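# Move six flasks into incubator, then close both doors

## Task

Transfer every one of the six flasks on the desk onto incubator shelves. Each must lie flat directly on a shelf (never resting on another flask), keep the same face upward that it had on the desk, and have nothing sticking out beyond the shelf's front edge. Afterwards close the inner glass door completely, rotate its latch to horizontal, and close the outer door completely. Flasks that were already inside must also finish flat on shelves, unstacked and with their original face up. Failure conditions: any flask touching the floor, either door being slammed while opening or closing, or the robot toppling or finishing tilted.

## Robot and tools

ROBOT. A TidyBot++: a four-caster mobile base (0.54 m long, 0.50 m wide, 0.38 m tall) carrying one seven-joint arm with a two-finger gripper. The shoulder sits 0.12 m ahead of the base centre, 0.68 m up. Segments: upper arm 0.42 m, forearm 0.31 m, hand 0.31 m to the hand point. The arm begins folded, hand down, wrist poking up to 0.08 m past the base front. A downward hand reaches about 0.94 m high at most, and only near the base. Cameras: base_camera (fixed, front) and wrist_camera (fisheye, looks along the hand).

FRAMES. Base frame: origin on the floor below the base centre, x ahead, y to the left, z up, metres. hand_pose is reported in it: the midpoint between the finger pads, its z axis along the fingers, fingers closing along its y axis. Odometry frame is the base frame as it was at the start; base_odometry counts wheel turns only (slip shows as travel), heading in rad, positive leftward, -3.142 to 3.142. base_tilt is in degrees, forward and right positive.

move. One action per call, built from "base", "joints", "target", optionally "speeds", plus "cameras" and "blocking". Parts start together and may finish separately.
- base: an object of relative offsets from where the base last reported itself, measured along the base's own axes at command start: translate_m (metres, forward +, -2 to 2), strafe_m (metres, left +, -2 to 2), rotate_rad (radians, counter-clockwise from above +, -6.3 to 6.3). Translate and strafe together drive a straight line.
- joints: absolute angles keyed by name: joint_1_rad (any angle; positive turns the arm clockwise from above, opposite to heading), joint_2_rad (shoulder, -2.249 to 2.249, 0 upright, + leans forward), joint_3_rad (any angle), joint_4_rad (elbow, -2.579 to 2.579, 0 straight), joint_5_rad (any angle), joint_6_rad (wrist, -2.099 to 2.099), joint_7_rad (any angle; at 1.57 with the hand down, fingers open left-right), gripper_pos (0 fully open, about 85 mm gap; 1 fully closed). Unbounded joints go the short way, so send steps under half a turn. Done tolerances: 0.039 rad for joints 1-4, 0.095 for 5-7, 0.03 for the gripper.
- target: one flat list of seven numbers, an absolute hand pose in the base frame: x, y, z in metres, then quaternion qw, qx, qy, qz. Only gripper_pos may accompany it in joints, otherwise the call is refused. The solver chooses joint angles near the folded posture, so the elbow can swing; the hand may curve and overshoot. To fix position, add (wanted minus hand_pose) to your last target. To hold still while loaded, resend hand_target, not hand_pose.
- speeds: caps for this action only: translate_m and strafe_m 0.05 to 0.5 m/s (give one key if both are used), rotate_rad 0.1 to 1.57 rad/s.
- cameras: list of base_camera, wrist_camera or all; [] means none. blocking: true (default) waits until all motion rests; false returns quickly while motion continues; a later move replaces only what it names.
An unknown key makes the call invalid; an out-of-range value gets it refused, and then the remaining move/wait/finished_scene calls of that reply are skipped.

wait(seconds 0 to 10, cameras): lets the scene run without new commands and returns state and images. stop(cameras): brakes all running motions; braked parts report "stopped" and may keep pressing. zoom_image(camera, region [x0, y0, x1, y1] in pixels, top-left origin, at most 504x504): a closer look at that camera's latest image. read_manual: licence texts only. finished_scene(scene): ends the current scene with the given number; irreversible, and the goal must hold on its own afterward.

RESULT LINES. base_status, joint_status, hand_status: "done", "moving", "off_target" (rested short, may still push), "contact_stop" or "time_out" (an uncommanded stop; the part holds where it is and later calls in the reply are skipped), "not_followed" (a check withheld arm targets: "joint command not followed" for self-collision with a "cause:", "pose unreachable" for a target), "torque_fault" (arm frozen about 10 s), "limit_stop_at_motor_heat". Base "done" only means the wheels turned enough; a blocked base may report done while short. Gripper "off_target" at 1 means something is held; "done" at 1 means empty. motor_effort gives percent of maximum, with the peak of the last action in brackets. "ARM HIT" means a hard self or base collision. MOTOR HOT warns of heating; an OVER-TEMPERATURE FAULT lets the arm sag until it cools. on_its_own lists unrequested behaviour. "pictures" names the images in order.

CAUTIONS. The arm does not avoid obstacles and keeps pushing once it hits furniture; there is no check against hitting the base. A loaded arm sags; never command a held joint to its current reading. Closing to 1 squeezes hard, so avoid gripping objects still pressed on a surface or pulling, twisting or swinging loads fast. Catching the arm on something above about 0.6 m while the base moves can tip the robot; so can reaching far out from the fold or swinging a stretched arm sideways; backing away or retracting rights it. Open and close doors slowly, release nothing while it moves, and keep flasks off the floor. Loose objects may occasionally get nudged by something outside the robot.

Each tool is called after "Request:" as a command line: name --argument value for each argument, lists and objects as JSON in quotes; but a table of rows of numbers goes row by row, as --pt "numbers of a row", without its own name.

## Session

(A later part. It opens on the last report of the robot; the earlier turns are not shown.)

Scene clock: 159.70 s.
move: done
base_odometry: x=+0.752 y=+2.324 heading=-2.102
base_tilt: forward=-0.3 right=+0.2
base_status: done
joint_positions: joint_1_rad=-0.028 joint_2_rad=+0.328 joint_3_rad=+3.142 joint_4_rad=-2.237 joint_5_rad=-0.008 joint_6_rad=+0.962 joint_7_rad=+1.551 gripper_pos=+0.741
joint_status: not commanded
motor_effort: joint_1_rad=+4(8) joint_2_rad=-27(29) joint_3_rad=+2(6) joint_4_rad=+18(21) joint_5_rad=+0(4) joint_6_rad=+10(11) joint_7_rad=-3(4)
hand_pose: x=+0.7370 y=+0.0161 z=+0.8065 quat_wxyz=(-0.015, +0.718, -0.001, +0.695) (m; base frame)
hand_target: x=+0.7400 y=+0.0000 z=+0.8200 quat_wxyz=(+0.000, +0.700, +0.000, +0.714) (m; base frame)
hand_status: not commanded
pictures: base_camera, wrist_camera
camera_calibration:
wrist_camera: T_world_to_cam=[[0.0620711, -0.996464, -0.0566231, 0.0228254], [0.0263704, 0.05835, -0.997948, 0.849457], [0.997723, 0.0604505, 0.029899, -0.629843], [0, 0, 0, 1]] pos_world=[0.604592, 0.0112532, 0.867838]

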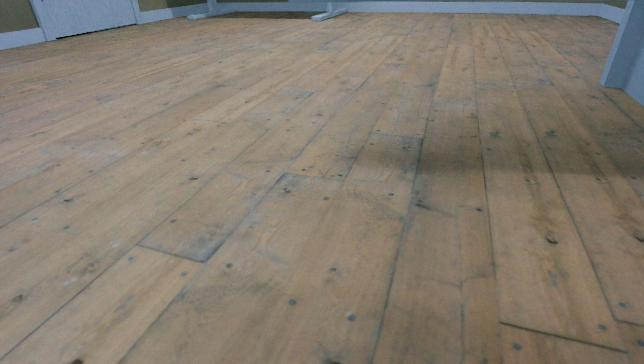

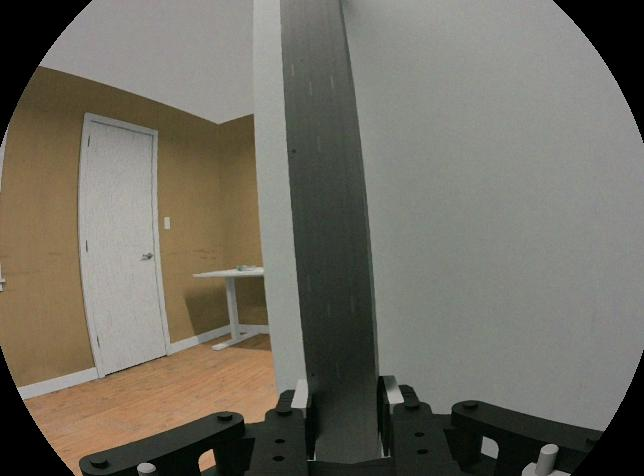

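Request:
move --base '{"translate_m":-0.0669,"strafe_m":-0.0984,"rotate_rad":0.12}' --speeds '{"translate_m":0.1,"rotate_rad":0.1}' --cameras '[]'

Request:
move --joints '{"gripper_pos":0.4}' --cameras '["wrist_camera"]'

Request:
move --base '{"translate_m":-0.25}' --speeds '{"translate_m":0.2}' --cameras '["wrist_camera"]'

Scene clock: 180.87 s.
move: done
base_odometry: x=+0.701 y=+2.431 heading=-1.981
base_tilt: forward=-0.3 right=+0.2
base_status: done
joint_positions: joint_1_rad=-0.031 joint_2_rad=+0.328 joint_3_rad=+3.140 joint_4_rad=-2.237 joint_5_rad=-0.008 joint_6_rad=+0.962 joint_7_rad=+1.551 gripper_pos=+0.741
joint_status: not commanded
motor_effort: joint_1_rad=+5(9) joint_2_rad=-26(29) joint_3_rad=+3(6) joint_4_rad=+18(21) joint_5_rad=+0(3) joint_6_rad=+9(10) joint_7_rad=-3(4)
hand_pose: x=+0.7367 y=+0.0196 z=+0.8065 quat_wxyz=(-0.018, +0.718, +0.001, +0.695) (m; base frame)
hand_target: x=+0.7400 y=+0.0000 z=+0.8200 quat_wxyz=(+0.000, +0.700, +0.000, +0.714) (m; base frame)
hand_status: not commanded
pictures: none
No camera images: "cameras" was empty.

Scene clock: 181.60 s.
move: done
base_odometry: x=+0.701 y=+2.431 heading=-1.981
base_tilt: forward=-0.4 right=+0.2
base_status: not commanded
joint_positions: joint_1_rad=-0.017 joint_2_rad=+0.330 joint_3_rad=+3.143 joint_4_rad=-2.237 joint_5_rad=-0.008 joint_6_rad=+0.962 joint_7_rad=+1.551 gripper_pos=+0.400
joint_status: all done
motor_effort: joint_1_rad=+0(5) joint_2_rad=-28(29) joint_3_rad=-1(2) joint_4_rad=+14(17) joint_5_rad=+1(1) joint_6_rad=+9(9) joint_7_rad=+0(4)
hand_pose: x=+0.7373 y=+0.0091 z=+0.8051 quat_wxyz=(-0.011, +0.719, -0.005, +0.695) (m; base frame)
hand_target: x=+0.7400 y=+0.0000 z=+0.8200 quat_wxyz=(+0.000, +0.700, +0.000, +0.714) (m; base frame)
hand_status: not commanded
pictures: wrist_camera
camera_calibration:
wrist_camera: T_world_to_cam=[[0.0506596, -0.997126, -0.0563406, 0.0239285], [0.024852, 0.0576542, -0.998027, 0.849663], [0.998407, 0.0491595, 0.0277013, -0.628297], [0, 0, 0, 1]] pos_world=[0.604967, 0.0057598, 0.86674]

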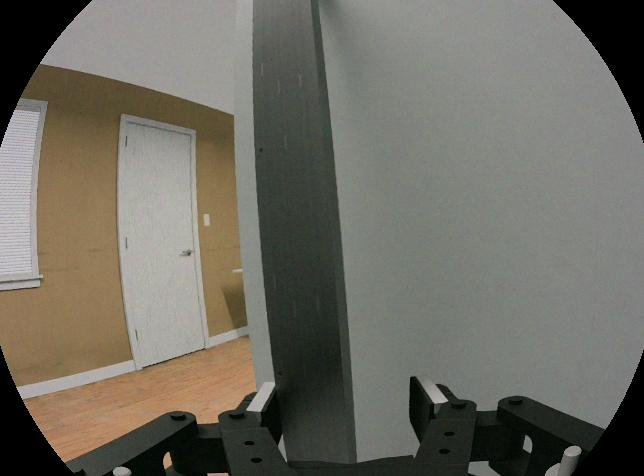

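Scene clock: 183.63 s.
move: done
base_odometry: x=+0.801 y=+2.661 heading=-1.981
base_tilt: forward=-0.4 right=+0.1
base_status: done
joint_positions: joint_1_rad=-0.017 joint_2_rad=+0.333 joint_3_rad=+3.143 joint_4_rad=-2.237 joint_5_rad=-0.008 joint_6_rad=+0.962 joint_7_rad=+1.551 gripper_pos=+0.400
joint_status: not commanded
motor_effort: joint_1_rad=+0(1) joint_2_rad=-28(31) joint_3_rad=-1(2) joint_4_rad=+15(16) joint_5_rad=+0(1) joint_6_rad=+9(9) joint_7_rad=+0(1)
hand_pose: x=+0.7377 y=+0.0091 z=+0.8032 quat_wxyz=(-0.011, +0.720, -0.005, +0.694) (m; base frame)
hand_target: x=+0.7400 y=+0.0000 z=+0.8200 quat_wxyz=(+0.000, +0.700, +0.000, +0.714) (m; base frame)
hand_status: not commanded
pictures: wrist_camera
camera_calibration:
wrist_camera: T_world_to_cam=[[0.0504878, -0.997126, -0.056489, 0.0240463], [0.0218529, 0.0576506, -0.998098, 0.85003], [0.998486, 0.0491573, 0.0247008, -0.626302], [0, 0, 0, 1]] pos_world=[0.605564, 0.0057598, 0.865242]

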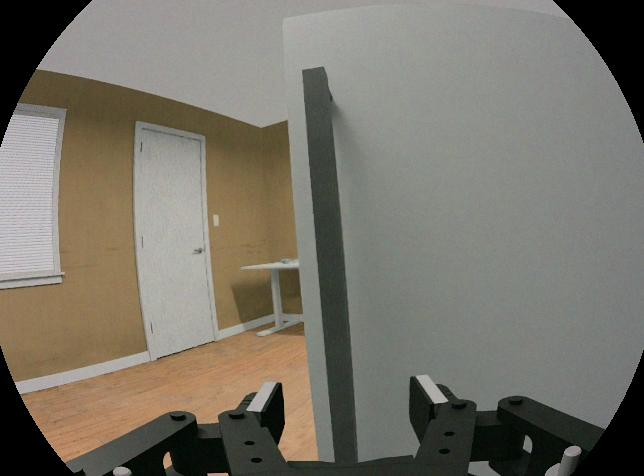

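Request:
move --base '{"strafe_m":1.1,"translate_m":0.4}' --speeds '{"strafe_m":0.4}' --cameras '[]'

Request:
move --base '{"rotate_rad":-1.92}' --speeds '{"rotate_rad":1.0}' --joints '{"joint_1_rad":0,"joint_2_rad":-0.1,"joint_3_rad":3.14,"joint_4_rad":-2.2,"joint_5_rad":0,"joint_6_rad":0.3,"joint_7_rad":1.57}' --cameras '[]'

Request:
move --base '{"strafe_m":1.65,"translate_m":-0.2}' --speeds '{"strafe_m":0.4}' --cameras '["all"]'

Request:
zoom_image --camera "base_camera" --region '[200, 20, 500, 110]'

Scene clock: 197.60 s.
move: done
base_odometry: x=+1.650 y=+1.855 heading=-1.981
base_tilt: forward=-0.3 right=+0.2
base_status: done
joint_positions: joint_1_rad=-0.013 joint_2_rad=+0.333 joint_3_rad=+3.145 joint_4_rad=-2.237 joint_5_rad=-0.008 joint_6_rad=+0.962 joint_7_rad=+1.551 gripper_pos=+0.400
joint_status: not commanded
motor_effort: joint_1_rad=+0(3) joint_2_rad=-28(29) joint_3_rad=-1(3) joint_4_rad=+15(16) joint_5_rad=+1(1) joint_6_rad=+9(9) joint_7_rad=+0(1)
hand_pose: x=+0.7378 y=+0.0057 z=+0.8032 quat_wxyz=(-0.009, +0.720, -0.007, +0.694) (m; base frame)
hand_target: x=+0.7400 y=+0.0000 z=+0.8200 quat_wxyz=(+0.000, +0.700, +0.000, +0.714) (m; base frame)
hand_status: not commanded
pictures: none
No camera images: "cameras" was empty.

Scene clock: 200.53 s.
move: done
base_odometry: x=+1.650 y=+1.855 heading=+2.383
base_tilt: forward=-0.3 right=+0.2
base_status: done
joint_positions: joint_1_rad=-0.009 joint_2_rad=-0.086 joint_3_rad=+3.145 joint_4_rad=-2.213 joint_5_rad=-0.008 joint_6_rad=+0.373 joint_7_rad=+1.551 gripper_pos=+0.400
joint_status: all done
motor_effort: joint_1_rad=+0(4) joint_2_rad=-18(31) joint_3_rad=+0(3) joint_4_rad=+20(21) joint_5_rad=+0(2) joint_6_rad=+9(10) joint_7_rad=+0(2)
hand_pose: x=+0.6559 y=+0.0032 z=+0.8784 quat_wxyz=(-0.009, +0.769, -0.010, +0.639) (m; base frame)
hand_target: x=+0.6515 y=+0.0022 z=+0.8710 quat_wxyz=(-0.001, +0.783, +0.000, +0.622) (m; base frame)
hand_status: not commanded
pictures: none
No camera images: "cameras" was empty.

Scene clock: 205.73 s.
move: done
base_odometry: x=+0.660 y=+0.520 heading=+2.382
base_tilt: forward=-0.4 right=+0.3
base_status: done
joint_positions: joint_1_rad=-0.008 joint_2_rad=-0.086 joint_3_rad=+3.144 joint_4_rad=-2.213 joint_5_rad=-0.008 joint_6_rad=+0.372 joint_7_rad=+1.551 gripper_pos=+0.400
joint_status: not commanded
motor_effort: joint_1_rad=+0(2) joint_2_rad=-17(18) joint_3_rad=-1(3) joint_4_rad=+20(21) joint_5_rad=+0(1) joint_6_rad=+9(9) joint_7_rad=+0(1)
hand_pose: x=+0.6558 y=+0.0033 z=+0.8781 quat_wxyz=(-0.009, +0.769, -0.009, +0.639) (m; base frame)
hand_target: x=+0.6515 y=+0.0022 z=+0.8710 quat_wxyz=(-0.001, +0.783, +0.000, +0.622) (m; base frame)
hand_status: not commanded
pictures: base_camera, wrist_camera
camera_calibration:
wrist_camera: T_world_to_cam=[[0.0346023, -0.99727, -0.0652336, 0.0447274], [-0.123601, 0.0605013, -0.990486, 1.0156], [0.991729, 0.042336, -0.12117, -0.413528], [0, 0, 0, 1]] pos_world=[0.534088, 0.000667628, 0.958743]

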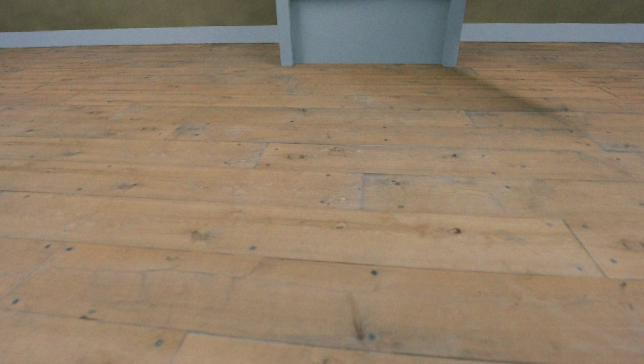

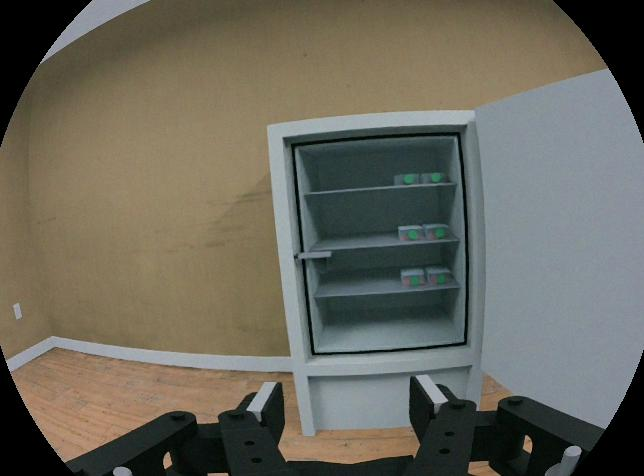

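Scaled by 1.680.

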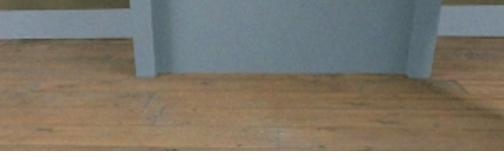

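Request:
move --base '{"translate_m":0.3}' --speeds '{"translate_m":0.3}' --joints '{"gripper_pos":1.0}' --cameras '[]'

Request:
move --target '[0.76,0,0.735,-0.5,0.5,-0.5,0.5]' --cameras '["wrist_camera"]'

Scene clock: 228.10 s.
move: done
base_odometry: x=+0.443 y=+0.726 heading=+2.383
base_tilt: forward=-0.3 right=+0.2
base_status: done
joint_positions: joint_1_rad=-0.008 joint_2_rad=-0.096 joint_3_rad=+3.144 joint_4_rad=-2.210 joint_5_rad=-0.008 joint_6_rad=+0.370 joint_7_rad=+1.551 gripper_pos=+0.999
joint_status: all done
motor_effort: joint_1_rad=-1(1) joint_2_rad=-17(21) joint_3_rad=+0(2) joint_4_rad=+20(21) joint_5_rad=+0(1) joint_6_rad=+8(9) joint_7_rad=+0(1)
hand_pose: x=+0.6544 y=+0.0033 z=+0.8842 quat_wxyz=(-0.010, +0.766, -0.009, +0.643) (m; base frame)
hand_target: x=+0.6515 y=+0.0022 z=+0.8710 quat_wxyz=(-0.001, +0.783, +0.000, +0.622) (m; base frame)
hand_status: not commanded
pictures: none
No camera images: "cameras" was empty.

Scene clock: 230.53 s.
move: done
base_odometry: x=+0.443 y=+0.726 heading=+2.383
base_tilt: forward=-0.3 right=+0.3
base_status: not commanded
joint_positions: joint_1_rad=+0.271 joint_2_rad=+0.616 joint_3_rad=+2.774 joint_4_rad=-2.211 joint_5_rad=-0.008 joint_6_rad=+1.178 joint_7_rad=+0.302 gripper_pos=+0.999
joint_status: not commanded
motor_effort: joint_1_rad=+0(1) joint_2_rad=-33(34) joint_3_rad=-5(5) joint_4_rad=+11(21) joint_5_rad=+2(3) joint_6_rad=+9(9) joint_7_rad=+1(1)
hand_pose: x=+0.7653 y=+0.0129 z=+0.7246 quat_wxyz=(-0.475, +0.543, -0.478, +0.501) (m; base frame)
hand_target: x=+0.7600 y=+0.0000 z=+0.7350 quat_wxyz=(-0.500, +0.500, -0.500, +0.500) (m; base frame)
hand_status: done (0.017 m and 6.2 deg from the pose sent, 0.183 m and 88.9 deg at the start)
pictures: wrist_camera
camera_calibration:
wrist_camera: T_world_to_cam=[[-0.000368305, -0.0581479, -0.998308, 0.731322], [0.0209721, 0.998088, -0.0581428, 0.0782391], [0.99978, -0.020958, 0.000851881, -0.634873], [0, 0, 0, 1]] pos_world=[0.633362, -0.0488703, 0.735175]

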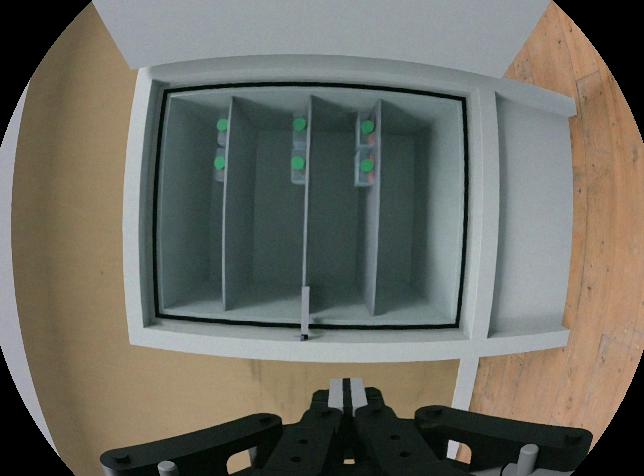

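Request:
move --base '{"translate_m":0.55,"strafe_m":0.03}' --speeds '{"translate_m":0.25}' --cameras '["wrist_camera"]'

Scene clock: 242.80 s.
move: done
base_odometry: x=+0.023 y=+1.083 heading=+2.383
base_tilt: forward=-0.3 right=+0.2
base_status: done
joint_positions: joint_1_rad=+0.272 joint_2_rad=+0.619 joint_3_rad=+2.773 joint_4_rad=-2.214 joint_5_rad=-0.008 joint_6_rad=+1.182 joint_7_rad=+0.299 gripper_pos=+0.999
joint_status: not commanded
motor_effort: joint_1_rad=-1(2) joint_2_rad=-33(34) joint_3_rad=-5(6) joint_4_rad=+11(13) joint_5_rad=+2(3) joint_6_rad=+9(9) joint_7_rad=+0(1)
hand_pose: x=+0.7645 y=+0.0122 z=+0.7229 quat_wxyz=(-0.476, +0.542, -0.480, +0.500) (m; base frame)
hand_target: x=+0.7600 y=+0.0000 z=+0.7350 quat_wxyz=(-0.500, +0.500, -0.500, +0.500) (m; base frame)
hand_status: not commanded
pictures: wrist_camera
camera_calibration:
wrist_camera: T_world_to_cam=[[-0.00177953, -0.0542281, -0.998527, 0.730748], [0.0220934, 0.998283, -0.0542542, 0.0750903], [0.999754, -0.0221574, -0.00057839, -0.633075], [0, 0, 0, 1]] pos_world=[0.63256, -0.0493615, 0.73338]

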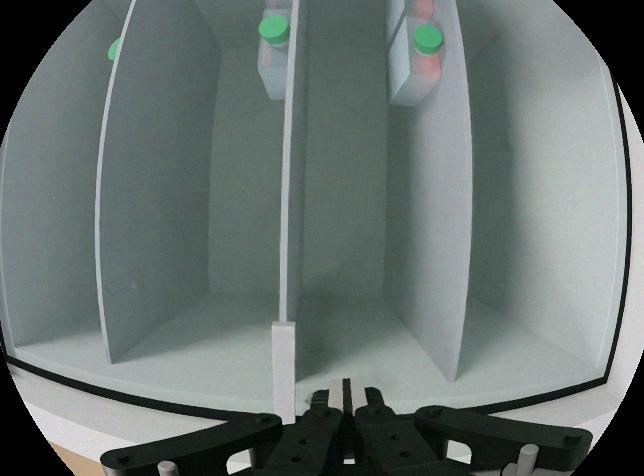

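Request:
move --base '{"translate_m":0.118,"strafe_m":0.006}' --speeds '{"translate_m":0.1}' --cameras '["wrist_camera"]'

Scene clock: 249.63 s.
move: done
base_odometry: x=-0.067 y=+1.160 heading=+2.382
base_tilt: forward=-0.3 right=+0.2
base_status: done
joint_positions: joint_1_rad=+0.273 joint_2_rad=+0.620 joint_3_rad=+2.772 joint_4_rad=-2.215 joint_5_rad=-0.008 joint_6_rad=+1.183 joint_7_rad=+0.299 gripper_pos=+0.999
joint_status: not commanded
motor_effort: joint_1_rad=+0(2) joint_2_rad=-32(34) joint_3_rad=-5(6) joint_4_rad=+11(13) joint_5_rad=+2(3) joint_6_rad=+9(9) joint_7_rad=+0(1)
hand_pose: x=+0.7642 y=+0.0117 z=+0.7217 quat_wxyz=(-0.475, +0.542, -0.481, +0.500) (m; base frame)
hand_target: x=+0.7600 y=+0.0000 z=+0.7350 quat_wxyz=(-0.500, +0.500, -0.500, +0.500) (m; base frame)
hand_status: not commanded
pictures: wrist_camera
camera_calibration:
wrist_camera: T_world_to_cam=[[-0.003909, -0.0534965, -0.99856, 0.731137], [0.0227803, 0.998304, -0.053572, 0.0745071], [0.999733, -0.0229569, -0.00268371, -0.631265], [0, 0, 0, 1]] pos_world=[0.632257, -0.0497594, 0.732382]

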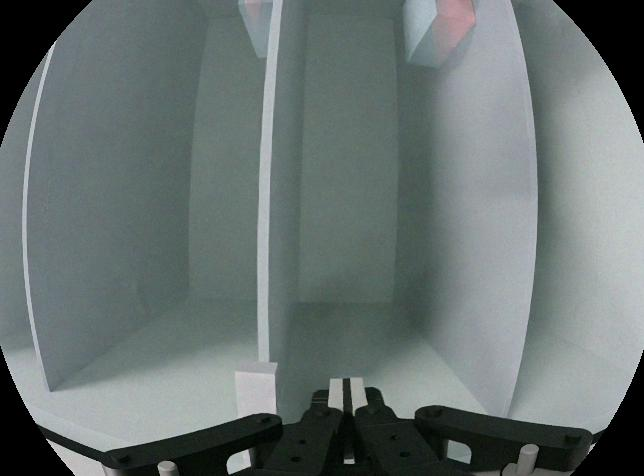

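Request:
move --target '[0.76,0,0.765,-0.5,0.5,-0.5,0.5]' --cameras '["wrist_camera"]'

Request:
move --target '[0.76,0,0.785,-0.5,0.5,-0.5,0.5]' --cameras '["wrist_camera"]'

Scene clock: 254.00 s.
move: off_target
base_odometry: x=-0.067 y=+1.160 heading=+2.382
base_tilt: forward=-0.2 right=+0.2
base_status: not commanded
joint_positions: joint_1_rad=+0.273 joint_2_rad=+0.576 joint_3_rad=+2.772 joint_4_rad=-2.218 joint_5_rad=-0.011 joint_6_rad=+1.157 joint_7_rad=+0.269 gripper_pos=+0.999
joint_status: not commanded
motor_effort: joint_1_rad=+0(1) joint_2_rad=-38(38) joint_3_rad=-5(6) joint_4_rad=+17(18) joint_5_rad=+3(5) joint_6_rad=+13(15) joint_7_rad=+0(1)
hand_pose: x=+0.7608 y=+0.0133 z=+0.7398 quat_wxyz=(-0.484, +0.535, -0.482, +0.498) (m; base frame)
hand_target: x=+0.7600 y=+0.0000 z=+0.7650 quat_wxyz=(-0.500, +0.500, -0.500, +0.500) (m; base frame)
hand_status: off_target (0.029 m and 4.9 deg from the pose sent, 0.045 m and 6.0 deg at the start)
pictures: wrist_camera
camera_calibration:
wrist_camera: T_world_to_cam=[[0.00882517, -0.0350807, -0.999346, 0.73985], [0.021476, 0.999161, -0.0348846, 0.0610586], [0.99973, -0.0211541, 0.00957116, -0.636793], [0, 0, 0, 1]] pos_world=[0.628781, -0.0485236, 0.74759]

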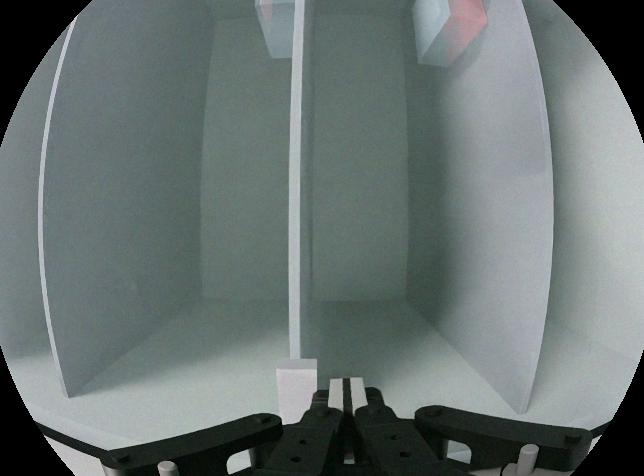

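Scene clock: 255.20 s.
move: done
base_odometry: x=-0.067 y=+1.160 heading=+2.382
base_tilt: forward=-0.3 right=+0.2
base_status: not commanded
joint_positions: joint_1_rad=+0.274 joint_2_rad=+0.489 joint_3_rad=+2.776 joint_4_rad=-2.210 joint_5_rad=-0.014 joint_6_rad=+1.104 joint_7_rad=+0.250 gripper_pos=+0.999
joint_status: not commanded
motor_effort: joint_1_rad=-1(2) joint_2_rad=-31(41) joint_3_rad=-4(7) joint_4_rad=+14(19) joint_5_rad=+2(4) joint_6_rad=+9(17) joint_7_rad=+0(1)
hand_pose: x=+0.7563 y=+0.0151 z=+0.7800 quat_wxyz=(-0.492, +0.527, -0.470, +0.509) (m; base frame)
hand_target: x=+0.7600 y=+0.0000 z=+0.7850 quat_wxyz=(-0.500, +0.500, -0.500, +0.500) (m; base frame)
hand_status: done (0.016 m and 4.9 deg from the pose sent, 0.047 m and 4.9 deg at the start)
pictures: wrist_camera
camera_calibration:
wrist_camera: T_world_to_cam=[[0.0473182, -0.0417916, -0.998005, 0.750186], [0.0203304, 0.998958, -0.0408676, 0.0664085], [0.998673, -0.0183561, 0.0481186, -0.661982], [0, 0, 0, 1]] pos_world=[0.624256, -0.0471392, 0.783257]

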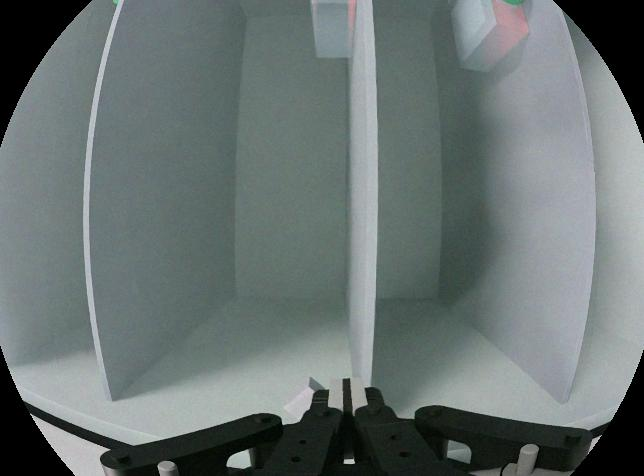

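Request:
move --target '[0.76,0.012,0.80,-0.5,0.5,-0.5,0.5]' --cameras '["wrist_camera"]'

Request:
move --base '{"strafe_m":0.02}' --speeds '{"strafe_m":0.05}' --cameras '["wrist_camera"]'

Scene clock: 259.07 s.
move: done
base_odometry: x=-0.067 y=+1.160 heading=+2.382
base_tilt: forward=-0.3 right=+0.2
base_status: not commanded
joint_positions: joint_1_rad=+0.242 joint_2_rad=+0.444 joint_3_rad=+2.791 joint_4_rad=-2.193 joint_5_rad=-0.045 joint_6_rad=+1.088 joint_7_rad=+0.250 gripper_pos=+0.999
joint_status: not commanded
motor_effort: joint_1_rad=-1(1) joint_2_rad=-30(32) joint_3_rad=-4(5) joint_4_rad=+14(15) joint_5_rad=+2(2) joint_6_rad=+9(10) joint_7_rad=+0(1)
hand_pose: x=+0.7565 y=+0.0203 z=+0.8071 quat_wxyz=(-0.497, +0.517, -0.462, +0.522) (m; base frame)
hand_target: x=+0.7600 y=+0.0120 z=+0.8000 quat_wxyz=(-0.500, +0.500, -0.500, +0.500) (m; base frame)
hand_status: done (0.011 m and 5.3 deg from the pose sent, 0.021 m and 4.9 deg at the start)
pictures: wrist_camera
camera_calibration:
wrist_camera: T_world_to_cam=[[0.0833867, -0.0451542, -0.995494, 0.74813], [0.0302582, 0.998627, -0.0427617, 0.0563548], [0.996058, -0.0265561, 0.0846384, -0.690752], [0, 0, 0, 1]] pos_world=[0.623939, -0.0408399, 0.805633]

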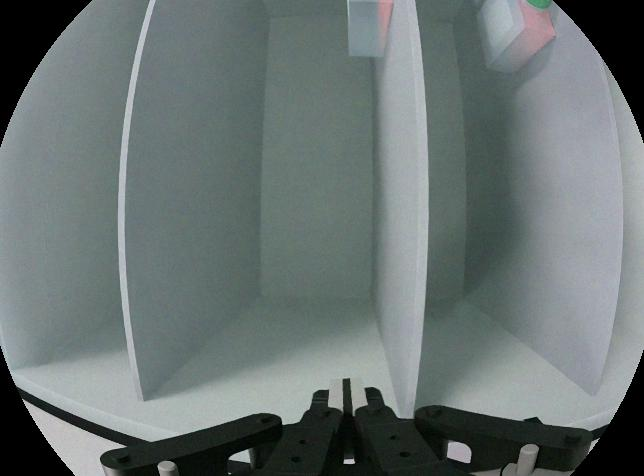

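Scene clock: 259.97 s.
move: done
base_odometry: x=-0.081 y=+1.145 heading=+2.382
base_tilt: forward=-0.3 right=+0.2
base_status: done
joint_positions: joint_1_rad=+0.239 joint_2_rad=+0.444 joint_3_rad=+2.792 joint_4_rad=-2.193 joint_5_rad=-0.046 joint_6_rad=+1.088 joint_7_rad=+0.250 gripper_pos=+0.999
joint_status: not commanded
motor_effort: joint_1_rad=+0(4) joint_2_rad=-30(32) joint_3_rad=-3(6) joint_4_rad=+14(15) joint_5_rad=+2(3) joint_6_rad=+8(9) joint_7_rad=+0(1)
hand_pose: x=+0.7565 y=+0.0210 z=+0.8071 quat_wxyz=(-0.497, +0.517, -0.462, +0.521) (m; base frame)
hand_target: x=+0.7600 y=+0.0120 z=+0.8000 quat_wxyz=(-0.500, +0.500, -0.500, +0.500) (m; base frame)
hand_status: not commanded
pictures: wrist_camera
camera_calibration:
wrist_camera: T_world_to_cam=[[0.0834245, -0.0452753, -0.995485, 0.748225], [0.0293728, 0.998645, -0.0429574, 0.0563718], [0.996081, -0.0256565, 0.0846414, -0.690721], [0, 0, 0, 1]] pos_world=[0.623938, -0.0401408, 0.805732]

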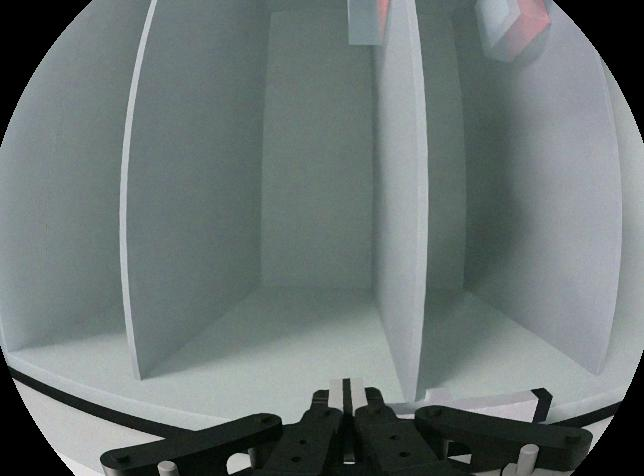

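Request:
move --base '{"strafe_m":0.01}' --speeds '{"strafe_m":0.05}' --cameras '[]'

Request:
move --base '{"strafe_m":-0.04,"translate_m":-0.04}' --speeds '{"translate_m":0.1}' --cameras '[]'

Request:
move --base '{"translate_m":-0.2}' --speeds '{"translate_m":0.2}' --cameras '["wrist_camera"]'

Scene clock: 266.77 s.
move: done
base_odometry: x=-0.088 y=+1.138 heading=+2.381
base_tilt: forward=-0.3 right=+0.2
base_status: done
joint_positions: joint_1_rad=+0.234 joint_2_rad=+0.444 joint_3_rad=+2.793 joint_4_rad=-2.193 joint_5_rad=-0.046 joint_6_rad=+1.088 joint_7_rad=+0.250 gripper_pos=+0.999
joint_status: not commanded
motor_effort: joint_1_rad=+0(4) joint_2_rad=-30(32) joint_3_rad=-4(5) joint_4_rad=+14(15) joint_5_rad=+2(3) joint_6_rad=+8(9) joint_7_rad=+0(1)
hand_pose: x=+0.7564 y=+0.0237 z=+0.8072 quat_wxyz=(-0.498, +0.518, -0.461, +0.520) (m; base frame)
hand_target: x=+0.7600 y=+0.0120 z=+0.8000 quat_wxyz=(-0.500, +0.500, -0.500, +0.500) (m; base frame)
hand_status: not commanded
pictures: none
No camera images: "cameras" was empty.

Scene clock: 267.93 s.
move: done
base_odometry: x=-0.031 y=+1.140 heading=+2.381
base_tilt: forward=-0.4 right=+0.2
base_status: done
joint_positions: joint_1_rad=+0.234 joint_2_rad=+0.443 joint_3_rad=+2.793 joint_4_rad=-2.192 joint_5_rad=-0.047 joint_6_rad=+1.088 joint_7_rad=+0.250 gripper_pos=+0.999
joint_status: not commanded
motor_effort: joint_1_rad=-1(2) joint_2_rad=-30(33) joint_3_rad=-4(4) joint_4_rad=+14(15) joint_5_rad=+2(3) joint_6_rad=+9(9) joint_7_rad=+1(1)
hand_pose: x=+0.7566 y=+0.0235 z=+0.8080 quat_wxyz=(-0.499, +0.517, -0.461, +0.521) (m; base frame)
hand_target: x=+0.7600 y=+0.0120 z=+0.8000 quat_wxyz=(-0.500, +0.500, -0.500, +0.500) (m; base frame)
hand_status: not commanded
pictures: none
No camera images: "cameras" was empty.

Scene clock: 269.63 s.
move: done
base_odometry: x=+0.114 y=+1.002 heading=+2.381
base_tilt: forward=-0.4 right=+0.2
base_status: done
joint_positions: joint_1_rad=+0.234 joint_2_rad=+0.438 joint_3_rad=+2.793 joint_4_rad=-2.188 joint_5_rad=-0.047 joint_6_rad=+1.088 joint_7_rad=+0.250 gripper_pos=+0.999
joint_status: not commanded
motor_effort: joint_1_rad=+0(2) joint_2_rad=-30(34) joint_3_rad=-4(4) joint_4_rad=+14(16) joint_5_rad=+2(2) joint_6_rad=+9(10) joint_7_rad=+1(1)
hand_pose: x=+0.7570 y=+0.0234 z=+0.8128 quat_wxyz=(-0.500, +0.515, -0.459, +0.524) (m; base frame)
hand_target: x=+0.7600 y=+0.0120 z=+0.8000 quat_wxyz=(-0.500, +0.500, -0.500, +0.500) (m; base frame)
hand_status: not commanded
pictures: wrist_camera
camera_calibration:
wrist_camera: T_world_to_cam=[[0.09361, -0.0462351, -0.994535, 0.74546], [0.027211, 0.998667, -0.0438659, 0.0566333], [0.995237, -0.022956, 0.0947433, -0.699311], [0, 0, 0, 1]] pos_world=[0.624657, -0.0381447, 0.810126]

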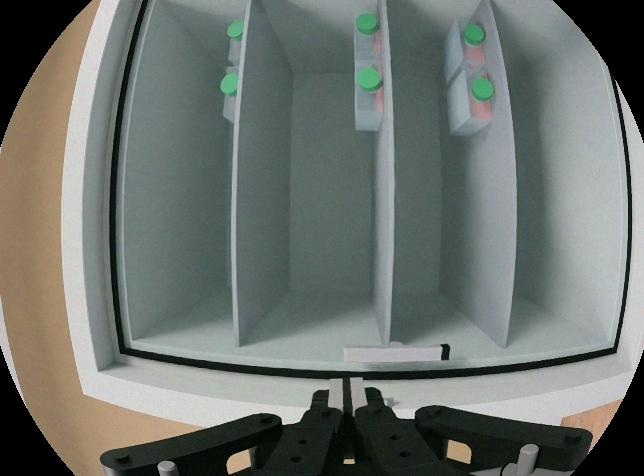

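Request:
move --target '[0.76,0,0.795,-0.1749,0.6851,0.1749,0.6851]' --joints '{"gripper_pos":0.55}' --cameras '["wrist_camera"]'

Scene clock: 295.10 s.
move: done
base_odometry: x=+0.114 y=+1.002 heading=+2.381
base_tilt: forward=-0.4 right=+0.2
base_status: not commanded
joint_positions: joint_1_rad=+0.614 joint_2_rad=+0.537 joint_3_rad=+2.793 joint_4_rad=-1.989 joint_5_rad=+0.959 joint_6_rad=+1.088 joint_7_rad=+1.082 gripper_pos=+0.550
joint_status: all done
motor_effort: joint_1_rad=+0(2) joint_2_rad=-32(33) joint_3_rad=-6(8) joint_4_rad=+14(16) joint_5_rad=-3(3) joint_6_rad=+9(9) joint_7_rad=+0(1)
hand_pose: x=+0.7571 y=+0.0118 z=+0.8165 quat_wxyz=(-0.214, +0.671, +0.138, +0.696) (m; base frame)
hand_target: x=+0.7600 y=+0.0000 z=+0.7950 quat_wxyz=(-0.175, +0.685, +0.175, +0.685) (m; base frame)
hand_status: done (0.025 m and 6.5 deg from the pose sent, 0.030 m and 88.1 deg at the start)
pictures: wrist_camera
camera_calibration:
wrist_camera: T_world_to_cam=[[0.521118, -0.844427, -0.12401, -0.276424], [0.0430872, 0.171143, -0.984304, 0.834049], [0.852396, 0.507595, 0.125569, -0.623313], [0, 0, 0, 1]] pos_world=[0.639423, -0.0597708, 0.864947]

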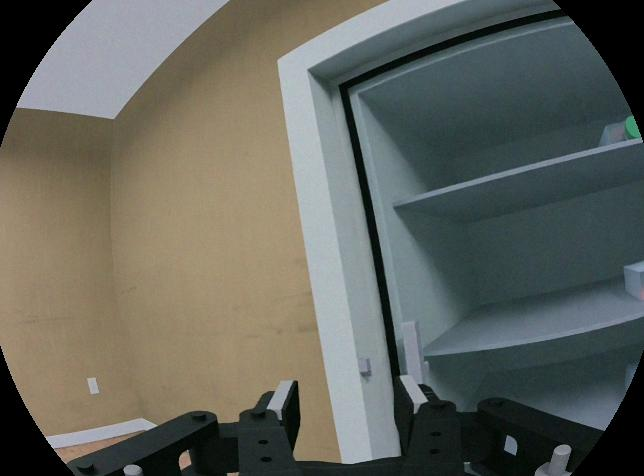

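Request:
move --target '[0.76,0,0.78,-0.1672,0.7141,0.1823,0.655]' --cameras '["wrist_camera"]'

Scene clock: 300.17 s.
move: done
base_odometry: x=+0.114 y=+1.002 heading=+2.381
base_tilt: forward=-0.3 right=+0.2
base_status: not commanded
joint_positions: joint_1_rad=+0.614 joint_2_rad=+0.528 joint_3_rad=+2.801 joint_4_rad=-1.973 joint_5_rad=+1.024 joint_6_rad=+1.010 joint_7_rad=+1.075 gripper_pos=+0.550
joint_status: not commanded
motor_effort: joint_1_rad=+0(1) joint_2_rad=-32(33) joint_3_rad=-6(7) joint_4_rad=+14(15) joint_5_rad=-2(3) joint_6_rad=+8(9) joint_7_rad=+0(1)
hand_pose: x=+0.7581 y=+0.0119 z=+0.7967 quat_wxyz=(-0.194, +0.696, +0.164, +0.672) (m; base frame)
hand_target: x=+0.7600 y=+0.0000 z=+0.7800 quat_wxyz=(-0.167, +0.714, +0.182, +0.655) (m; base frame)
hand_status: done (0.021 m and 4.7 deg from the pose sent, 0.038 m and 10.1 deg at the start)
pictures: wrist_camera
camera_calibration:
wrist_camera: T_world_to_cam=[[0.524693, -0.84748, -0.0804593, -0.316725], [-0.0070259, 0.0902002, -0.995899, 0.862688], [0.851262, 0.523107, 0.0413731, -0.553924], [0, 0, 0, 1]] pos_world=[0.643779, -0.0564719, 0.856584]

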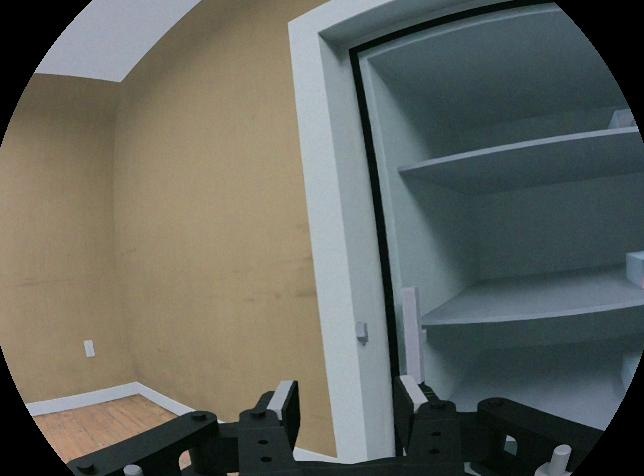

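Request:
move --base '{"translate_m":0.16,"strafe_m":-0.007}' --speeds '{"translate_m":0.15}' --cameras '["wrist_camera"]'

Scene clock: 307.27 s.
move: done
base_odometry: x=+0.003 y=+1.118 heading=+2.381
base_tilt: forward=-0.3 right=+0.2
base_status: done
joint_positions: joint_1_rad=+0.615 joint_2_rad=+0.528 joint_3_rad=+2.801 joint_4_rad=-1.968 joint_5_rad=+1.024 joint_6_rad=+1.010 joint_7_rad=+1.075 gripper_pos=+0.550
joint_status: not commanded
motor_effort: joint_1_rad=+0(3) joint_2_rad=-32(34) joint_3_rad=-6(7) joint_4_rad=+15(16) joint_5_rad=-3(3) joint_6_rad=+8(9) joint_7_rad=+1(1)
hand_pose: x=+0.7592 y=+0.0111 z=+0.7990 quat_wxyz=(-0.192, +0.694, +0.165, +0.674) (m; base frame)
hand_target: x=+0.7600 y=+0.0000 z=+0.7800 quat_wxyz=(-0.167, +0.714, +0.182, +0.655) (m; base frame)
hand_status: not commanded
pictures: wrist_camera
camera_calibration:
wrist_camera: T_world_to_cam=[[0.524392, -0.848109, -0.0756533, -0.321421], [-0.00172368, 0.087792, -0.996137, 0.861297], [0.851475, 0.522497, 0.0445755, -0.557208], [0, 0, 0, 1]] pos_world=[0.644484, -0.0570752, 0.858491]

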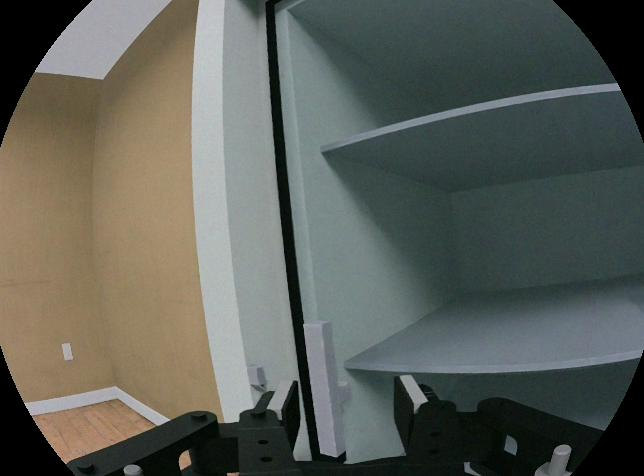

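Request:
move --base '{"translate_m":0.055,"strafe_m":0.04}' --speeds '{"translate_m":0.08}' --cameras '["wrist_camera"]'

Scene clock: 316.10 s.
move: done
base_odometry: x=-0.065 y=+1.127 heading=+2.381
base_tilt: forward=-0.2 right=+0.2
base_status: done
joint_positions: joint_1_rad=+0.615 joint_2_rad=+0.528 joint_3_rad=+2.802 joint_4_rad=-1.968 joint_5_rad=+1.024 joint_6_rad=+1.010 joint_7_rad=+1.075 gripper_pos=+0.550
joint_status: not commanded
motor_effort: joint_1_rad=-1(4) joint_2_rad=-32(32) joint_3_rad=-6(8) joint_4_rad=+15(15) joint_5_rad=-2(3) joint_6_rad=+8(9) joint_7_rad=+0(1)
hand_pose: x=+0.7593 y=+0.0099 z=+0.7988 quat_wxyz=(-0.191, +0.695, +0.165, +0.674) (m; base frame)
hand_target: x=+0.7600 y=+0.0000 z=+0.7800 quat_wxyz=(-0.167, +0.714, +0.182, +0.655) (m; base frame)
hand_status: not commanded
pictures: wrist_camera
camera_calibration:
wrist_camera: T_world_to_cam=[[0.522753, -0.849143, -0.0753971, -0.321422], [-0.00193252, 0.0872634, -0.996183, 0.861321], [0.852482, 0.520904, 0.0439763, -0.556951], [0, 0, 0, 1]] pos_world=[0.64448, -0.0579766, 0.858292]

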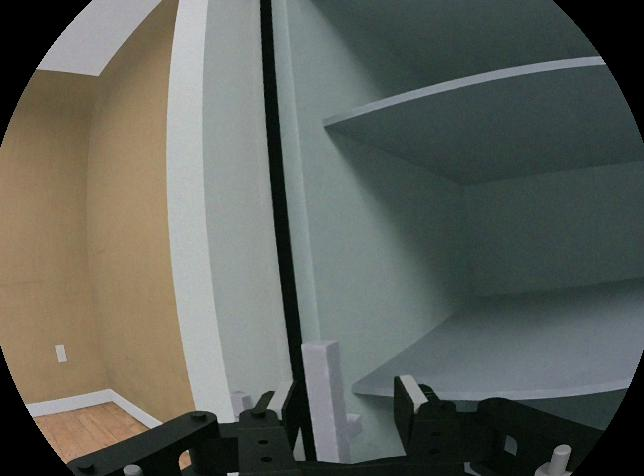

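Request:
move --base '{"translate_m":0.024,"strafe_m":0.022}' --speeds '{"translate_m":0.06}' --cameras '["wrist_camera"]'

Scene clock: 320.43 s.
move: done
base_odometry: x=-0.097 y=+1.128 heading=+2.380
base_tilt: forward=-0.3 right=+0.2
base_status: done
joint_positions: joint_1_rad=+0.616 joint_2_rad=+0.528 joint_3_rad=+2.803 joint_4_rad=-1.968 joint_5_rad=+1.024 joint_6_rad=+1.010 joint_7_rad=+1.075 gripper_pos=+0.550
joint_status: not commanded
motor_effort: joint_1_rad=-1(4) joint_2_rad=-32(33) joint_3_rad=-6(8) joint_4_rad=+14(15) joint_5_rad=-3(3) joint_6_rad=+8(8) joint_7_rad=+0(1)
hand_pose: x=+0.7593 y=+0.0090 z=+0.7986 quat_wxyz=(-0.191, +0.695, +0.164, +0.674) (m; base frame)
hand_target: x=+0.7600 y=+0.0000 z=+0.7800 quat_wxyz=(-0.167, +0.714, +0.182, +0.655) (m; base frame)
hand_status: not commanded
pictures: wrist_camera
camera_calibration:
wrist_camera: T_world_to_cam=[[0.521505, -0.849931, -0.0751639, -0.321464], [-0.00202564, 0.0868579, -0.996219, 0.86135], [0.853246, 0.519685, 0.0435751, -0.556799], [0, 0, 0, 1]] pos_world=[0.644477, -0.0586776, 0.858193]

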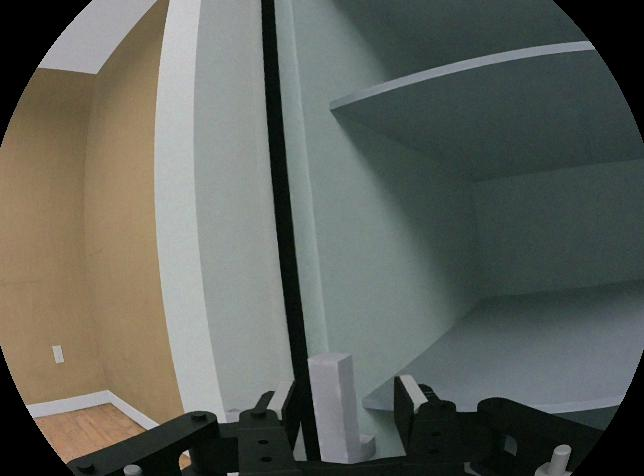

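Request:
move --joints '{"gripper_pos":0.66}' --cameras '["wrist_camera"]'

Request:
move --joints '{"gripper_pos":0.76}' --cameras '["wrist_camera"]'

Scene clock: 326.03 s.
move: done
base_odometry: x=-0.097 y=+1.128 heading=+2.380
base_tilt: forward=-0.2 right=+0.2
base_status: not commanded
joint_positions: joint_1_rad=+0.616 joint_2_rad=+0.528 joint_3_rad=+2.803 joint_4_rad=-1.968 joint_5_rad=+1.024 joint_6_rad=+1.010 joint_7_rad=+1.075 gripper_pos=+0.660
joint_status: all done
motor_effort: joint_1_rad=+0(1) joint_2_rad=-32(32) joint_3_rad=-6(7) joint_4_rad=+14(15) joint_5_rad=-2(3) joint_6_rad=+8(8) joint_7_rad=+0(1)
hand_pose: x=+0.7593 y=+0.0090 z=+0.7986 quat_wxyz=(-0.191, +0.695, +0.164, +0.674) (m; base frame)
hand_target: x=+0.7600 y=+0.0000 z=+0.7800 quat_wxyz=(-0.167, +0.714, +0.182, +0.655) (m; base frame)
hand_status: not commanded
pictures: wrist_camera
camera_calibration:
wrist_camera: T_world_to_cam=[[0.521505, -0.849931, -0.0751639, -0.321464], [-0.00202564, 0.0868579, -0.996219, 0.86135], [0.853246, 0.519685, 0.0435751, -0.556799], [0, 0, 0, 1]] pos_world=[0.644477, -0.0586776, 0.858193]

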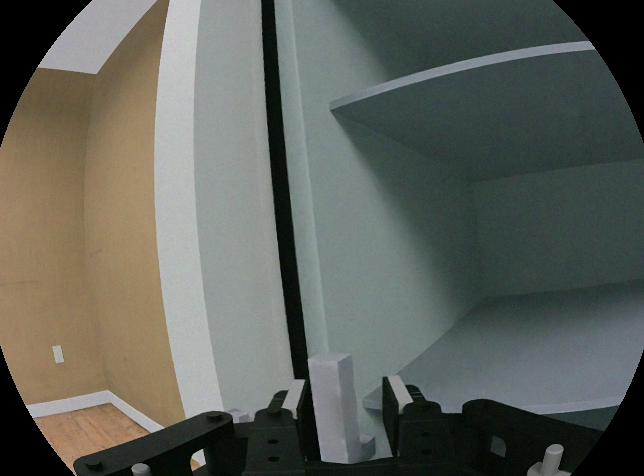

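Scene clock: 326.57 s.
move: done
base_odometry: x=-0.097 y=+1.128 heading=+2.380
base_tilt: forward=-0.3 right=+0.3
base_status: not commanded
joint_positions: joint_1_rad=+0.616 joint_2_rad=+0.528 joint_3_rad=+2.803 joint_4_rad=-1.968 joint_5_rad=+1.024 joint_6_rad=+1.010 joint_7_rad=+1.075 gripper_pos=+0.760
joint_status: all done
motor_effort: joint_1_rad=+0(1) joint_2_rad=-32(32) joint_3_rad=-6(6) joint_4_rad=+14(15) joint_5_rad=-3(3) joint_6_rad=+8(8) joint_7_rad=+0(1)
hand_pose: x=+0.7593 y=+0.0090 z=+0.7986 quat_wxyz=(-0.191, +0.695, +0.164, +0.674) (m; base frame)
hand_target: x=+0.7600 y=+0.0000 z=+0.7800 quat_wxyz=(-0.167, +0.714, +0.182, +0.655) (m; base frame)
hand_status: not commanded
pictures: wrist_camera
camera_calibration:
wrist_camera: T_world_to_cam=[[0.521505, -0.849931, -0.0751639, -0.321464], [-0.00202564, 0.0868579, -0.996219, 0.86135], [0.853246, 0.519685, 0.0435751, -0.556799], [0, 0, 0, 1]] pos_world=[0.644477, -0.0586776, 0.858193]

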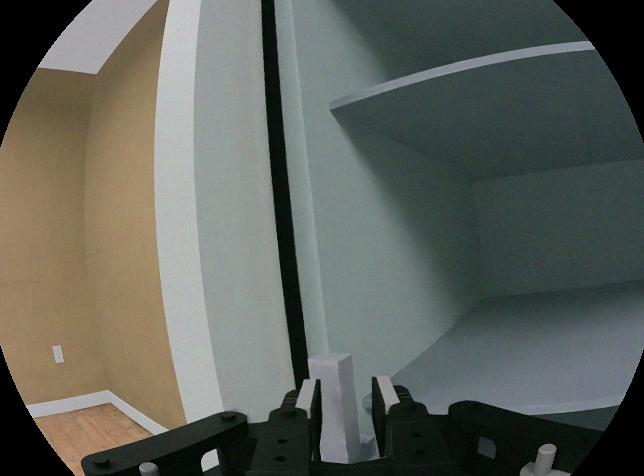

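Request:
move --joints '{"gripper_pos":0.86}' --cameras '["wrist_camera"]'

Scene clock: 329.33 s.
move: done
base_odometry: x=-0.097 y=+1.128 heading=+2.380
base_tilt: forward=-0.3 right=+0.2
base_status: not commanded
joint_positions: joint_1_rad=+0.616 joint_2_rad=+0.528 joint_3_rad=+2.803 joint_4_rad=-1.968 joint_5_rad=+1.024 joint_6_rad=+1.010 joint_7_rad=+1.075 gripper_pos=+0.860
joint_status: all done
motor_effort: joint_1_rad=+0(1) joint_2_rad=-32(32) joint_3_rad=-6(6) joint_4_rad=+14(15) joint_5_rad=-3(3) joint_6_rad=+8(8) joint_7_rad=+0(1)
hand_pose: x=+0.7593 y=+0.0090 z=+0.7986 quat_wxyz=(-0.191, +0.695, +0.164, +0.674) (m; base frame)
hand_target: x=+0.7600 y=+0.0000 z=+0.7800 quat_wxyz=(-0.167, +0.714, +0.182, +0.655) (m; base frame)
hand_status: not commanded
pictures: wrist_camera
camera_calibration:
wrist_camera: T_world_to_cam=[[0.521505, -0.849931, -0.0751639, -0.321464], [-0.00202564, 0.0868579, -0.996219, 0.86135], [0.853246, 0.519685, 0.0435751, -0.556799], [0, 0, 0, 1]] pos_world=[0.644477, -0.0586776, 0.858193]

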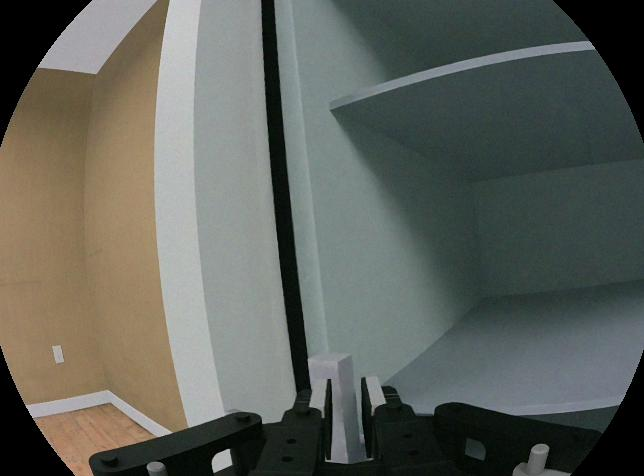

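Request:
move --joints '{"gripper_pos":0.55}' --cameras '[]'

Request:
move --base '{"translate_m":0.017,"strafe_m":0.02}' --speeds '{"translate_m":0.05}' --cameras '["wrist_camera"]'

Scene clock: 333.87 s.
move: done
base_odometry: x=-0.097 y=+1.128 heading=+2.380
base_tilt: forward=-0.3 right=+0.3
base_status: not commanded
joint_positions: joint_1_rad=+0.616 joint_2_rad=+0.528 joint_3_rad=+2.803 joint_4_rad=-1.968 joint_5_rad=+1.024 joint_6_rad=+1.010 joint_7_rad=+1.075 gripper_pos=+0.550
joint_status: all done
motor_effort: joint_1_rad=+0(1) joint_2_rad=-32(32) joint_3_rad=-5(7) joint_4_rad=+14(15) joint_5_rad=-3(3) joint_6_rad=+8(9) joint_7_rad=+0(1)
hand_pose: x=+0.7593 y=+0.0090 z=+0.7986 quat_wxyz=(-0.191, +0.695, +0.164, +0.674) (m; base frame)
hand_target: x=+0.7600 y=+0.0000 z=+0.7800 quat_wxyz=(-0.167, +0.714, +0.182, +0.655) (m; base frame)
hand_status: not commanded
pictures: none
No camera images: "cameras" was empty.

Scene clock: 334.90 s.
move: done
base_odometry: x=-0.124 y=+1.125 heading=+2.380
base_tilt: forward=-0.3 right=+0.2
base_status: done
joint_positions: joint_1_rad=+0.617 joint_2_rad=+0.527 joint_3_rad=+2.804 joint_4_rad=-1.967 joint_5_rad=+1.028 joint_6_rad=+1.010 joint_7_rad=+1.075 gripper_pos=+0.550
joint_status: not commanded
motor_effort: joint_1_rad=+0(4) joint_2_rad=-32(33) joint_3_rad=-6(8) joint_4_rad=+16(18) joint_5_rad=-3(5) joint_6_rad=+8(9) joint_7_rad=+0(1)
hand_pose: x=+0.7591 y=+0.0090 z=+0.7985 quat_wxyz=(-0.190, +0.695, +0.166, +0.673) (m; base frame)
hand_target: x=+0.7600 y=+0.0000 z=+0.7800 quat_wxyz=(-0.167, +0.714, +0.182, +0.655) (m; base frame)
hand_status: not commanded
pictures: wrist_camera
camera_calibration:
wrist_camera: T_world_to_cam=[[0.523053, -0.84925, -0.0720438, -0.325052], [-0.00165236, 0.0835181, -0.996505, 0.861166], [0.852298, 0.521344, 0.0422812, -0.554897], [0, 0, 0, 1]] pos_world=[0.644381, -0.058681, 0.8582]

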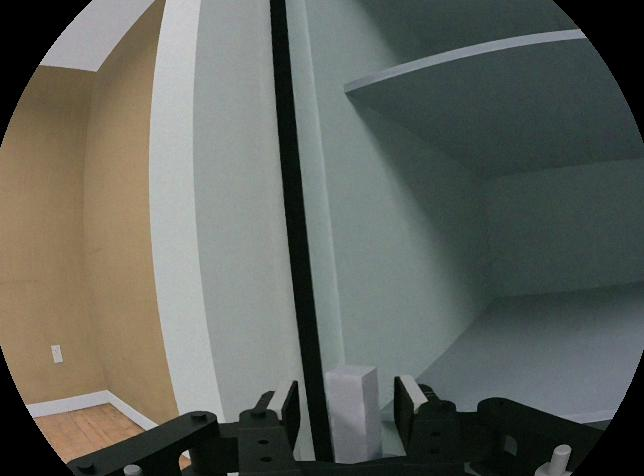

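Request:
move --base '{"translate_m":0.012,"strafe_m":0.004}' --speeds '{"translate_m":0.05}' --cameras '["wrist_camera"]'

Request:
move --joints '{"gripper_pos":0.76}' --cameras '["wrist_camera"]'

Scene clock: 338.73 s.
move: done
base_odometry: x=-0.135 y=+1.130 heading=+2.380
base_tilt: forward=-0.2 right=+0.2
base_status: done
joint_positions: joint_1_rad=+0.629 joint_2_rad=+0.509 joint_3_rad=+2.805 joint_4_rad=-1.988 joint_5_rad=+1.056 joint_6_rad=+1.010 joint_7_rad=+1.075 gripper_pos=+0.550
joint_status: not commanded
motor_effort: joint_1_rad=-1(6) joint_2_rad=-29(33) joint_3_rad=-6(7) joint_4_rad=+22(25) joint_5_rad=-7(9) joint_6_rad=+6(8) joint_7_rad=+0(0)
hand_pose: x=+0.7488 y=+0.0110 z=+0.7961 quat_wxyz=(-0.187, +0.698, +0.177, +0.668) (m; base frame)
hand_target: x=+0.7600 y=+0.0000 z=+0.7800 quat_wxyz=(-0.167, +0.714, +0.182, +0.655) (m; base frame)
hand_status: not commanded
pictures: wrist_camera
camera_calibration:
wrist_camera: T_world_to_cam=[[0.532929, -0.844246, -0.0568846, -0.337624], [-0.00951849, 0.0612411, -0.998078, 0.866011], [0.846106, 0.532446, 0.0246013, -0.528449], [0, 0, 0, 1]] pos_world=[0.635297, -0.0567025, 0.858141]

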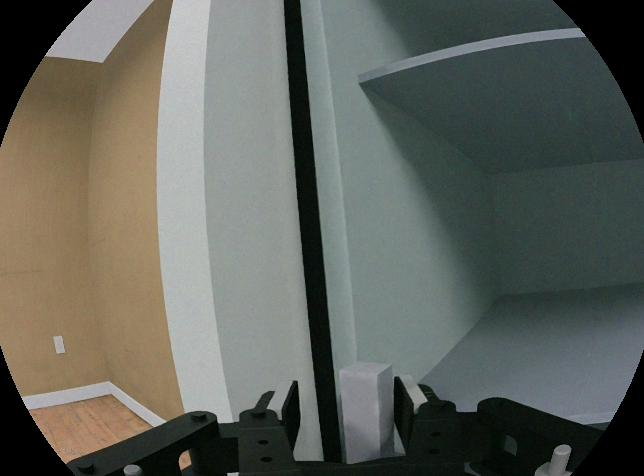

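Scene clock: 339.37 s.
move: done
base_odometry: x=-0.135 y=+1.130 heading=+2.380
base_tilt: forward=-0.3 right=+0.2
base_status: not commanded
joint_positions: joint_1_rad=+0.629 joint_2_rad=+0.511 joint_3_rad=+2.812 joint_4_rad=-1.979 joint_5_rad=+1.056 joint_6_rad=+1.008 joint_7_rad=+1.075 gripper_pos=+0.760
joint_status: all done
motor_effort: joint_1_rad=-3(6) joint_2_rad=-29(32) joint_3_rad=-7(9) joint_4_rad=+16(21) joint_5_rad=-3(7) joint_6_rad=+7(9) joint_7_rad=+0(0)
hand_pose: x=+0.7519 y=+0.0049 z=+0.7962 quat_wxyz=(-0.182, +0.699, +0.176, +0.669) (m; base frame)
hand_target: x=+0.7600 y=+0.0000 z=+0.7800 quat_wxyz=(-0.167, +0.714, +0.182, +0.655) (m; base frame)
hand_status: not commanded
pictures: wrist_camera
camera_calibration:
wrist_camera: T_world_to_cam=[[0.524856, -0.849658, -0.0510588, -0.342906], [-0.00680154, 0.0557969, -0.998419, 0.864754], [0.851164, 0.524374, 0.0235064, -0.530711], [0, 0, 0, 1]] pos_world=[0.63758, -0.0613126, 0.858353]

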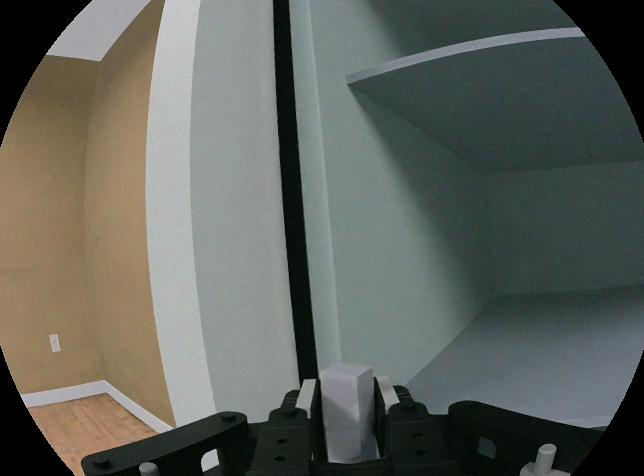

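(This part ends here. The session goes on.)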